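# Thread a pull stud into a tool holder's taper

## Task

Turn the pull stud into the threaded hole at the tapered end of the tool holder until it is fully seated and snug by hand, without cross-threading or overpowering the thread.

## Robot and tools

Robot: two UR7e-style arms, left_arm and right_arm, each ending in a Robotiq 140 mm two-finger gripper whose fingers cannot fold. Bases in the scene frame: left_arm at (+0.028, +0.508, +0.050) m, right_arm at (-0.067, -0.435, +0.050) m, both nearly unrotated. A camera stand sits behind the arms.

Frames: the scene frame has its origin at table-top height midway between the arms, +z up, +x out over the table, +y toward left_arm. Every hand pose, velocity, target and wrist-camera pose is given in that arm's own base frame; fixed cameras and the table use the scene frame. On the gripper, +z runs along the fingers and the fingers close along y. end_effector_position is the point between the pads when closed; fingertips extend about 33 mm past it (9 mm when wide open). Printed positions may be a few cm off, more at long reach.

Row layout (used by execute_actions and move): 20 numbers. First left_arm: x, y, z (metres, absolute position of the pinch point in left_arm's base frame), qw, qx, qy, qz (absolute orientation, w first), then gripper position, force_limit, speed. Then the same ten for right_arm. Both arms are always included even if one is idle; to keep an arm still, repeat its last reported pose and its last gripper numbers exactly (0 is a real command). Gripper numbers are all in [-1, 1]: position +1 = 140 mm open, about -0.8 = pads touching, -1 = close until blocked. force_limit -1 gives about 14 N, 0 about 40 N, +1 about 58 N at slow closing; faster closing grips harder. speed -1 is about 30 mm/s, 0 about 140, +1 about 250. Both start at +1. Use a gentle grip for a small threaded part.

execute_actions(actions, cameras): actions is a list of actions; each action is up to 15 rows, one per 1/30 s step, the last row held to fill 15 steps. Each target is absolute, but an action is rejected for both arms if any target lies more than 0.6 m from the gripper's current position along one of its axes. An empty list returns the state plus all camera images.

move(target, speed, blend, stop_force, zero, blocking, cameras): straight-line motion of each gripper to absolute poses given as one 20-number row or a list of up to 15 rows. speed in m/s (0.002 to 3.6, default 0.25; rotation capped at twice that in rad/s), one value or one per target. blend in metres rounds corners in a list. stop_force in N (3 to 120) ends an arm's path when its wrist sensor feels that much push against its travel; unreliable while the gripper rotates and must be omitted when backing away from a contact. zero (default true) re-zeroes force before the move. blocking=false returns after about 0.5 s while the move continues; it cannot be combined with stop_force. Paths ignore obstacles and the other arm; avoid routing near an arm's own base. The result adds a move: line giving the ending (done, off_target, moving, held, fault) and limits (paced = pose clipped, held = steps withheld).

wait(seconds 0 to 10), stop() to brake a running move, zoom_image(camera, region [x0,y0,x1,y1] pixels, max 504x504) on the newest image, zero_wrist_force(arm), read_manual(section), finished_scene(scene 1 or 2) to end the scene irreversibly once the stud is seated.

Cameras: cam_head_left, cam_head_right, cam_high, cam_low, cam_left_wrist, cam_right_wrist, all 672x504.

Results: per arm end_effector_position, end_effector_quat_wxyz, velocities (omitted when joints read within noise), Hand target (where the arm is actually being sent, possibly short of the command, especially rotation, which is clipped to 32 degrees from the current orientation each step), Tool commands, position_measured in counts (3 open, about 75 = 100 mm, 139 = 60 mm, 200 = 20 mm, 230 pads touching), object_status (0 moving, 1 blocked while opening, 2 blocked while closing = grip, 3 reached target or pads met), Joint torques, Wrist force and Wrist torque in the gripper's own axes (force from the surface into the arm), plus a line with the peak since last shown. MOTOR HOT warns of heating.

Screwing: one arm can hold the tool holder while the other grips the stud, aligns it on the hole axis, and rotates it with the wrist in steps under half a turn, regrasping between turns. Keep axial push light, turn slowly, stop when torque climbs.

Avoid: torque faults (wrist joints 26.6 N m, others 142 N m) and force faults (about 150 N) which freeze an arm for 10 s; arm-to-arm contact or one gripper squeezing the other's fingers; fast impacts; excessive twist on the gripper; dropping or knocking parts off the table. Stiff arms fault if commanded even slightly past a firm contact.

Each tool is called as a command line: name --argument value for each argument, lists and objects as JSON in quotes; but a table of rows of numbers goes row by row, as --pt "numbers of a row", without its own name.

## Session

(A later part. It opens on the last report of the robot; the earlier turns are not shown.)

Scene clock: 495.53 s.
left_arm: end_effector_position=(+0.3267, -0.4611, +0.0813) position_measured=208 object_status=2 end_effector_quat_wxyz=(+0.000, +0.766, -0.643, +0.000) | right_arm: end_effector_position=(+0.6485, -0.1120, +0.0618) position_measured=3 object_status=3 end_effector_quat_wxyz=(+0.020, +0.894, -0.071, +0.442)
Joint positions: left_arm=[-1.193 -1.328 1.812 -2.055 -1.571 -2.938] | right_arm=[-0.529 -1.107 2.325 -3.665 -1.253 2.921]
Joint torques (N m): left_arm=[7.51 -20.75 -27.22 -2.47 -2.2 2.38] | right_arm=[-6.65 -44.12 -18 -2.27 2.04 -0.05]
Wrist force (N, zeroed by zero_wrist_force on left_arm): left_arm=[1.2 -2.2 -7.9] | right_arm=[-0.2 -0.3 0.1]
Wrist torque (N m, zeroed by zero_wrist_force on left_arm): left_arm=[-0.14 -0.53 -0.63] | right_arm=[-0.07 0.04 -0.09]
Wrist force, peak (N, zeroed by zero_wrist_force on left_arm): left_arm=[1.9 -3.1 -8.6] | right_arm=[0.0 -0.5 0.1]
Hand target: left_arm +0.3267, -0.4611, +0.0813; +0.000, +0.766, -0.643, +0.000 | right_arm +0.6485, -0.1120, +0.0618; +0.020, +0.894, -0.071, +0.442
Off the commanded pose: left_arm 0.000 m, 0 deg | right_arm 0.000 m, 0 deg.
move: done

move --pt "0.3267 -0.4611 0.0813 0 -0.766 0.643 0 -0.5 1 0 0.6485 -0.1120 0.0618 0.020 0.894 -0.071 0.442 1 1 1" --pt "0.3267 -0.4611 0.0815 0 -0.766 0.643 0 -1 1 -1 0.6485 -0.1120 0.0618 0.020 0.894 -0.071 0.442 1 1 1" --cameras '["cam_left_wrist"]'

zoom_image --camera "cam_left_wrist" --region '[240, 80, 450, 290]'

wait --seconds 0.8

move --pt "0.3267 -0.4611 0.0815 0 -0.5 0.866 0 -1 1 -1 0.6485 -0.1120 0.0618 0.020 0.894 -0.071 0.442 1 1 1" --speed 0.2 --cameras '["cam_left_wrist","cam_low"]'

zoom_image --camera "cam_left_wrist" --region '[240, 80, 450, 290]'

zoom_image --camera "cam_low" --region '[430, 210, 530, 310]'

Scene clock: 507.93 s.
left_arm: end_effector_position=(+0.3267, -0.4611, +0.0815) position_measured=207 object_status=0 end_effector_quat_wxyz=(+0.000, +0.766, -0.643, +0.000) | right_arm: end_effector_position=(+0.6485, -0.1120, +0.0618) position_measured=3 object_status=3 end_effector_quat_wxyz=(+0.020, +0.894, -0.071, +0.442)
Joint positions: left_arm=[-1.192 -1.328 1.811 -2.054 -1.571 -2.937] | right_arm=[-0.529 -1.107 2.325 -3.665 -1.253 2.921]
Joint torques (N m): left_arm=[6.14 -38.53 -27.47 -0.66 1.42 -1.54] | right_arm=[-6.87 -44.49 -17.62 -2.3 1.95 -0.03]
Wrist force (N, zeroed by zero_wrist_force on left_arm): left_arm=[-1.0 -1.6 -9.2] | right_arm=[0.0 -0.5 0.0]
Wrist torque (N m, zeroed by zero_wrist_force on left_arm): left_arm=[-0.16 -0.55 0.09] | right_arm=[-0.12 0.00 -0.10]
Wrist force, peak (N, zeroed by zero_wrist_force on left_arm): left_arm=[-1.2 -1.5 -9.6] | right_arm=[0.1 -0.4 -0.3]
Hand target: left_arm +0.3267, -0.4611, +0.0815; +0.000, +0.766, -0.643, +0.000 | right_arm +0.6485, -0.1120, +0.0618; +0.020, +0.894, -0.071, +0.442
Off the commanded pose: left_arm 0.000 m, 0 deg | right_arm 0.000 m, 0 deg.
move: done
Images, in order (width x height): cam_left_wrist 672x504.

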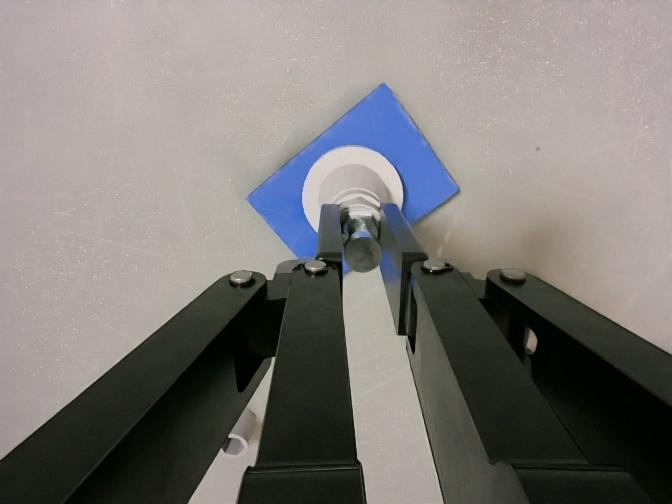

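Scaled by 2.400 from the camera's 672x504 image, which has a finer 960x720 frame.

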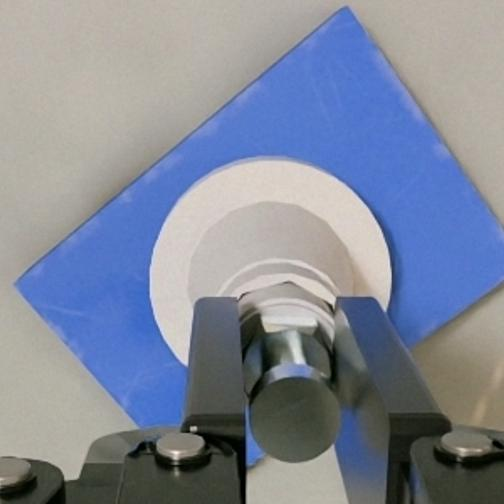

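Scene clock: 508.73 s.
left_arm: end_effector_position=(+0.3267, -0.4611, +0.0815) position_measured=207 object_status=2 end_effector_quat_wxyz=(+0.000, +0.766, -0.643, +0.000) | right_arm: end_effector_position=(+0.6485, -0.1120, +0.0618) position_measured=3 object_status=3 end_effector_quat_wxyz=(+0.020, +0.894, -0.071, +0.442)
Joint positions: left_arm=[-1.192 -1.328 1.811 -2.054 -1.571 -2.937] | right_arm=[-0.529 -1.107 2.325 -3.665 -1.253 2.921]
Joint torques (N m): left_arm=[5.47 -33.02 -24.88 -1.04 1.18 -1.67] | right_arm=[-6.82 -45.38 -18.21 -2.28 1.96 -0.08]
Wrist force (N, zeroed by zero_wrist_force on left_arm): left_arm=[-1.2 -1.6 -9.5] | right_arm=[0.1 -0.2 -0.2]
Wrist torque (N m, zeroed by zero_wrist_force on left_arm): left_arm=[-0.16 -0.52 0.09] | right_arm=[-0.05 -0.01 -0.10]
Wrist force, peak (N, zeroed by zero_wrist_force on left_arm): left_arm=[-1.6 -1.9 -9.6] | right_arm=[0.0 -0.5 0.0]
Hand target: left_arm +0.3267, -0.4611, +0.0815; +0.000, +0.766, -0.643, +0.000 | right_arm +0.6485, -0.1120, +0.0618; +0.020, +0.894, -0.071, +0.442
Tool commands: left_gripper/position=-1.0 left_gripper/force_limit=+1.0 left_gripper/speed=-1.0 right_gripper/position=+1.0 right_gripper/force_limit=+1.0 right_gripper/speed=+1.0
Off the commanded pose: left_arm 0.000 m, 0 deg | right_arm 0.000 m, 0 deg.
wait: 0.80 s; at rest by 0.17 s

Scene clock: 510.93 s.
left_arm: end_effector_position=(+0.3267, -0.4611, +0.0815) position_measured=209 object_status=2 end_effector_quat_wxyz=(+0.000, -0.500, +0.866, +0.000) | right_arm: end_effector_position=(+0.6485, -0.1120, +0.0618) position_measured=3 object_status=3 end_effector_quat_wxyz=(+0.020, +0.894, -0.071, +0.442)
Joint positions: left_arm=[-1.193 -1.328 1.812 -2.054 -1.571 -2.24] | right_arm=[-0.529 -1.107 2.325 -3.665 -1.253 2.921]
Joint torques (N m): left_arm=[6.41 -33.57 -28.09 -4.3 -3.55 1.46] | right_arm=[-6.48 -44.6 -17.78 -2.23 2.16 0.03]
Wrist force (N, zeroed by zero_wrist_force on left_arm): left_arm=[0.8 -6.1 -0.9] | right_arm=[-0.1 -0.2 0.1]
Wrist torque (N m, zeroed by zero_wrist_force on left_arm): left_arm=[-0.07 -0.50 -0.81] | right_arm=[-0.04 0.03 -0.09]
Wrist force, peak (N, zeroed by zero_wrist_force on left_arm): left_arm=[-1.2 -1.3 -9.8] | right_arm=[0.2 -0.4 -0.2]
Hand target: left_arm +0.3267, -0.4611, +0.0815; +0.000, -0.500, +0.866, +0.000 | right_arm +0.6485, -0.1120, +0.0618; +0.020, +0.894, -0.071, +0.442
Off the commanded pose: left_arm 0.000 m, 0 deg | right_arm 0.000 m, 0 deg.
move: done
Images, in order (width x height): cam_low 672x504, cam_left_wrist 672x504.

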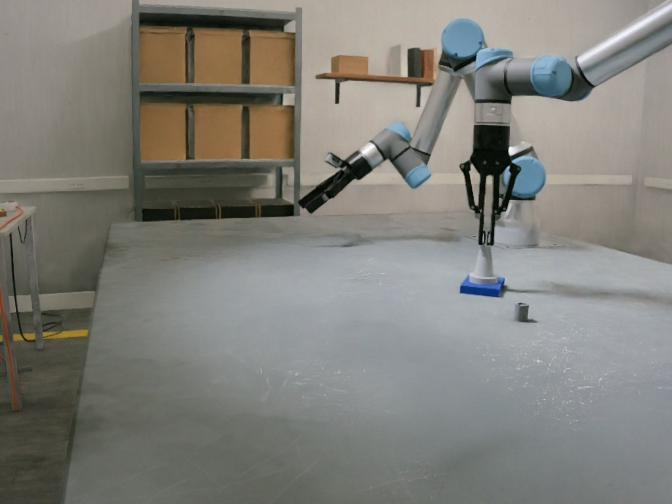

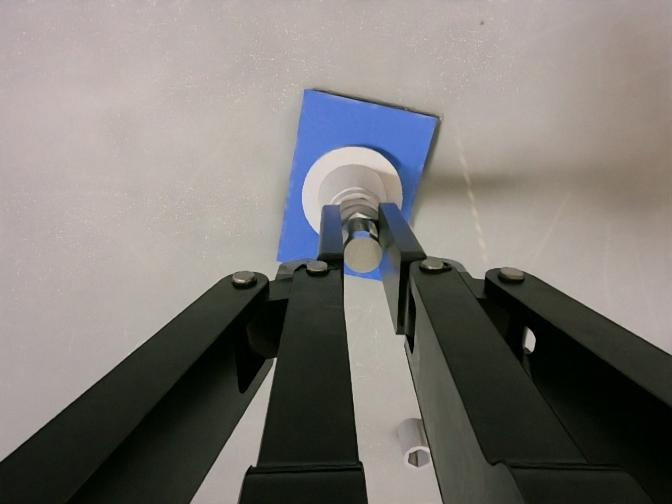

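Scaled by 2.400 from the camera's 672x504 image, which has a finer 960x720 frame.

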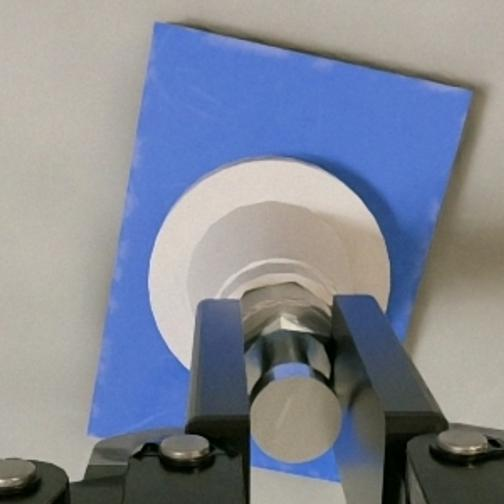

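Scaled by 5.040 from the camera's 672x504 image, which has a finer 960x720 frame.

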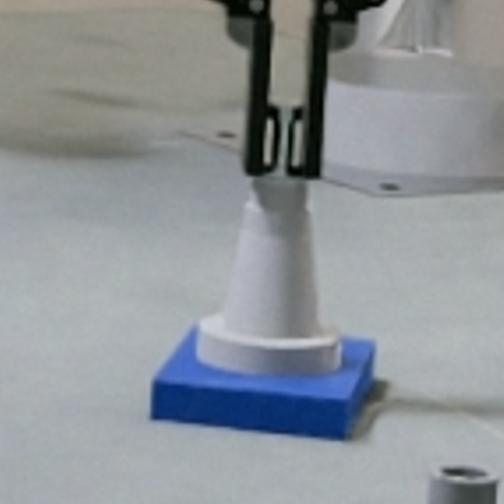

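move --pt "0.3267 -0.4611 0.0815 0 -0.5 0.866 0 -0.35 1 0 0.6485 -0.1120 0.0618 0.020 0.894 -0.071 0.442 1 1 1" --pt "0.3267 -0.4611 0.0815 0 -0.5 0.866 0 -1 1 0.2 0.6485 -0.1120 0.0618 0.020 0.894 -0.071 0.442 1 1 1"

wait --seconds 0.8

move --pt "0.3267 -0.4611 0.0815 0 -0.174 0.985 0 -1 1 0.2 0.6485 -0.1120 0.0618 0.020 0.894 -0.071 0.442 1 1 1" --speed 0.1 --cameras '["cam_left_wrist"]'

zoom_image --camera "cam_left_wrist" --region '[240, 80, 450, 290]'

Scene clock: 520.97 s.
left_arm: end_effector_position=(+0.3267, -0.4611, +0.0815) position_measured=209 object_status=2 end_effector_quat_wxyz=(+0.000, -0.500, +0.866, +0.000) | right_arm: end_effector_position=(+0.6485, -0.1120, +0.0618) position_measured=3 object_status=3 end_effector_quat_wxyz=(+0.020, +0.894, -0.071, +0.442)
Joint positions: left_arm=[-1.192 -1.328 1.811 -2.054 -1.571 -2.24] | right_arm=[-0.529 -1.107 2.325 -3.665 -1.253 2.921]
Joint torques (N m): left_arm=[3.75 -34.97 -25.51 -0.92 0.37 -1.55] | right_arm=[-7.12 -44.58 -17.8 -2.22 1.93 0.04]
Wrist force (N, zeroed by zero_wrist_force on left_arm): left_arm=[1.6 -1.9 -7.8] | right_arm=[0.1 -0.2 0.2]
Wrist torque (N m, zeroed by zero_wrist_force on left_arm): left_arm=[-0.12 -0.54 -0.11] | right_arm=[-0.05 -0.01 -0.10]
Wrist force, peak (N, zeroed by zero_wrist_force on left_arm): left_arm=[1.9 -2.1 -7.9] | right_arm=[0.0 -0.5 -0.1]
Hand target: left_arm +0.3267, -0.4611, +0.0815; +0.000, -0.500, +0.866, +0.000 | right_arm +0.6485, -0.1120, +0.0618; +0.020, +0.894, -0.071, +0.442
Off the commanded pose: left_arm 0.000 m, 0 deg | right_arm 0.000 m, 0 deg.
move: done

Scene clock: 521.77 s.
left_arm: end_effector_position=(+0.3267, -0.4611, +0.0815) position_measured=209 object_status=2 end_effector_quat_wxyz=(+0.000, -0.500, +0.866, +0.000) | right_arm: end_effector_position=(+0.6485, -0.1120, +0.0618) position_measured=3 object_status=3 end_effector_quat_wxyz=(+0.020, +0.894, -0.071, +0.442)
Joint positions: left_arm=[-1.192 -1.328 1.811 -2.054 -1.571 -2.24] | right_arm=[-0.529 -1.107 2.325 -3.665 -1.253 2.921]
Joint torques (N m): left_arm=[1.61 -39.63 -21.18 -0.19 1.05 -1.46] | right_arm=[-6.21 -44.2 -18.63 -2.15 2.11 -0.06]
Wrist force (N, zeroed by zero_wrist_force on left_arm): left_arm=[1.6 -1.7 -7.7] | right_arm=[0.1 -0.2 -0.2]
Wrist torque (N m, zeroed by zero_wrist_force on left_arm): left_arm=[-0.07 -0.53 -0.10] | right_arm=[-0.06 -0.03 -0.10]
Wrist force, peak (N, zeroed by zero_wrist_force on left_arm): left_arm=[1.6 -2.0 -8.1] | right_arm=[0.2 -0.4 0.2]
Hand target: left_arm +0.3267, -0.4611, +0.0815; +0.000, -0.500, +0.866, +0.000 | right_arm +0.6485, -0.1120, +0.0618; +0.020, +0.894, -0.071, +0.442
Tool commands: left_gripper/position=-1.0 left_gripper/force_limit=+1.0 left_gripper/speed=+0.2 right_gripper/position=+1.0 right_gripper/force_limit=+1.0 right_gripper/speed=+1.0
Off the commanded pose: left_arm 0.000 m, 0 deg | right_arm 0.000 m, 0 deg.
wait: 0.80 s; at rest by 0.17 s

Scene clock: 525.60 s.
left_arm: end_effector_position=(+0.3267, -0.4611, +0.0815) position_measured=209 object_status=2 end_effector_quat_wxyz=(+0.000, -0.174, +0.985, +0.000) | right_arm: end_effector_position=(+0.6485, -0.1120, +0.0618) position_measured=3 object_status=3 end_effector_quat_wxyz=(+0.020, +0.894, -0.071, +0.442)
Joint positions: left_arm=[-1.193 -1.328 1.812 -2.054 -1.571 -1.542] | right_arm=[-0.529 -1.107 2.325 -3.665 -1.253 2.921]
Joint torques (N m): left_arm=[3.64 -34.46 -19.08 -3.22 -2.63 -1.15] | right_arm=[-7.36 -44.27 -17.98 -2.11 1.97 -0.04]
Wrist force (N, zeroed by zero_wrist_force on left_arm): left_arm=[-2.8 -5.9 -1.4] | right_arm=[0.2 -0.2 -0.1]
Wrist torque (N m, zeroed by zero_wrist_force on left_arm): left_arm=[-0.07 -0.52 -0.35] | right_arm=[-0.04 -0.03 -0.09]
Wrist force, peak (N, zeroed by zero_wrist_force on left_arm): left_arm=[2.3 -2.2 -8.2] | right_arm=[0.2 -0.6 0.1]
Hand target: left_arm +0.3267, -0.4611, +0.0815; +0.000, -0.174, +0.985, +0.000 | right_arm +0.6485, -0.1120, +0.0618; +0.020, +0.894, -0.071, +0.442
Off the commanded pose: left_arm 0.000 m, 0 deg | right_arm 0.000 m, 0 deg.
move: done
Images, in order (width x height): cam_left_wrist 672x504.

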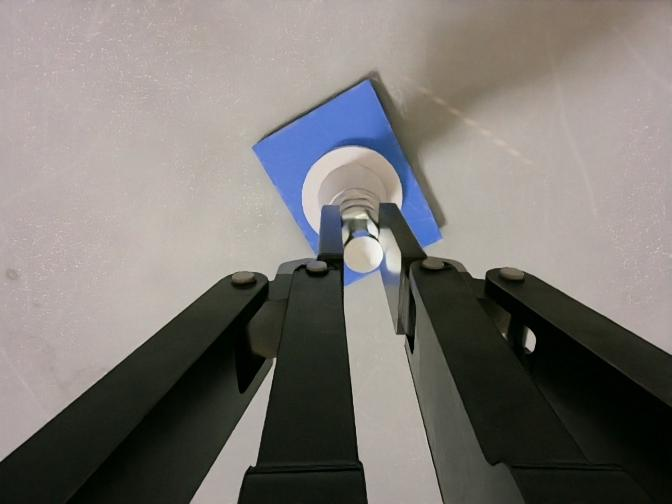

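Scaled by 2.400 from the camera's 672x504 image, which has a finer 960x720 frame.

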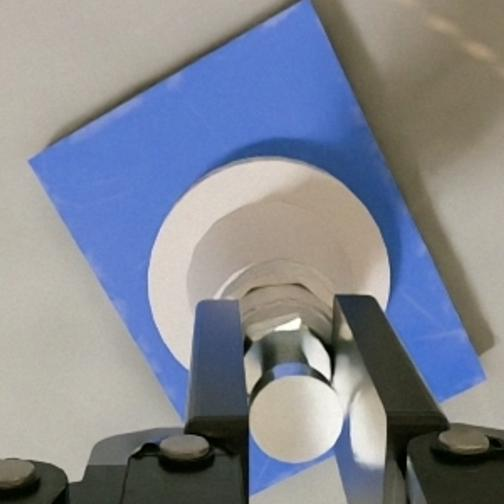

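move --pt "0.3267 -0.4611 0.0815 0 -0.174 0.985 0 -0.35 1 -0.5 0.6485 -0.1120 0.0618 0.020 0.894 -0.071 0.442 1 1 1" --pt "0.3267 -0.4611 0.17 0 -0.174 0.985 0 -0.35 1 -0.5 0.6485 -0.1120 0.0618 0.020 0.894 -0.071 0.442 1 1 1" --speed 0.15 --cameras '["cam_low","cam_left_wrist"]'

zoom_image --camera "cam_low" --region '[460, 220, 510, 270]'

zoom_image --camera "cam_left_wrist" --region '[280, 120, 420, 260]'

Scene clock: 537.50 s.
left_arm: end_effector_position=(+0.3267, -0.4611, +0.1700) position_measured=173 object_status=3 end_effector_quat_wxyz=(+0.000, -0.174, +0.985, +0.000) | right_arm: end_effector_position=(+0.6485, -0.1120, +0.0618) position_measured=3 object_status=3 end_effector_quat_wxyz=(+0.020, +0.894, -0.071, +0.442)
Joint positions: left_arm=[-1.192 -1.405 1.664 -1.83 -1.571 -1.542] | right_arm=[-0.529 -1.107 2.325 -3.665 -1.253 2.921]
Joint torques (N m): left_arm=[3.8 -23.93 -24.82 -3.45 0.33 -1.71] | right_arm=[-6.94 -43.97 -17.96 -2.21 2 -0.02]
Wrist force (N, zeroed by zero_wrist_force on left_arm): left_arm=[2.8 -0.4 -0.9] | right_arm=[0.1 -0.1 -0.2]
Wrist torque (N m, zeroed by zero_wrist_force on left_arm): left_arm=[-0.08 -0.59 0.20] | right_arm=[-0.02 -0.03 -0.09]
Wrist force, peak (N, zeroed by zero_wrist_force on left_arm): left_arm=[-2.9 -6.4 -1.2] | right_arm=[0.1 -0.5 -0.1]
Hand target: left_arm +0.3267, -0.4611, +0.1700; +0.000, -0.174, +0.985, +0.000 | right_arm +0.6485, -0.1120, +0.0618; +0.020, +0.894, -0.071, +0.442
Off the commanded pose: left_arm 0.000 m, 0 deg | right_arm 0.000 m, 0 deg.
move: done
Images, in order (width x height): cam_low 672x504, cam_left_wrist 672x504.

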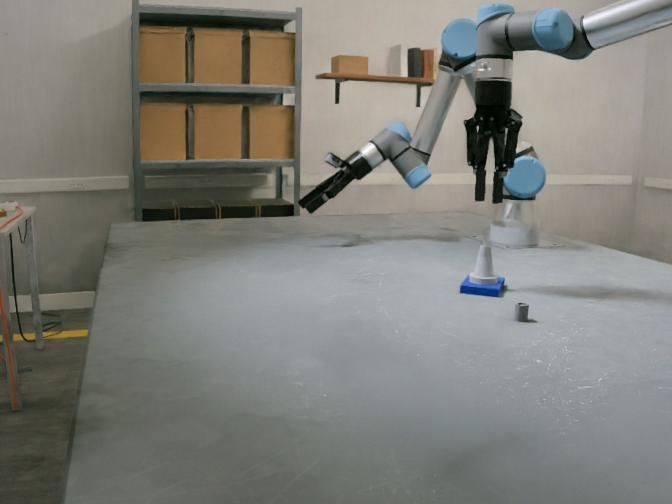

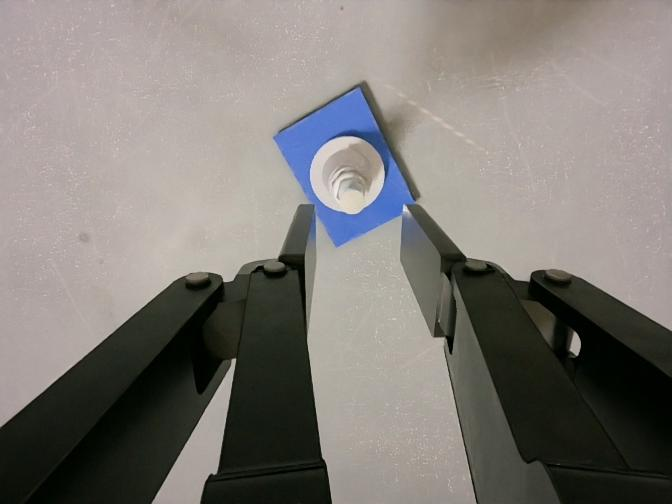

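Scaled by 10.080 from the camera's 672x504 image, which has a finer 960x720 frame.

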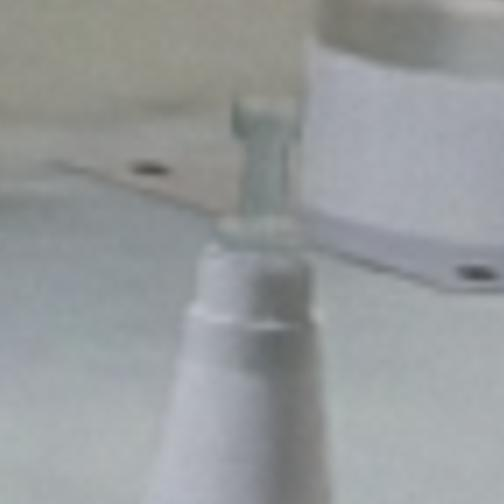

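Scaled by 3.600 from the camera's 672x504 image, which has a finer 960x720 frame.

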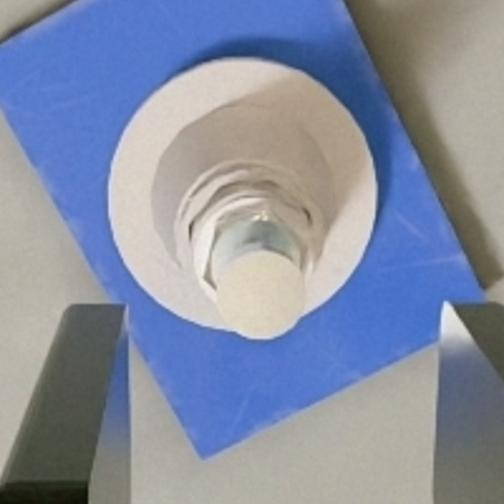

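finished_scene --scene 1

The scene is finished: the task was done.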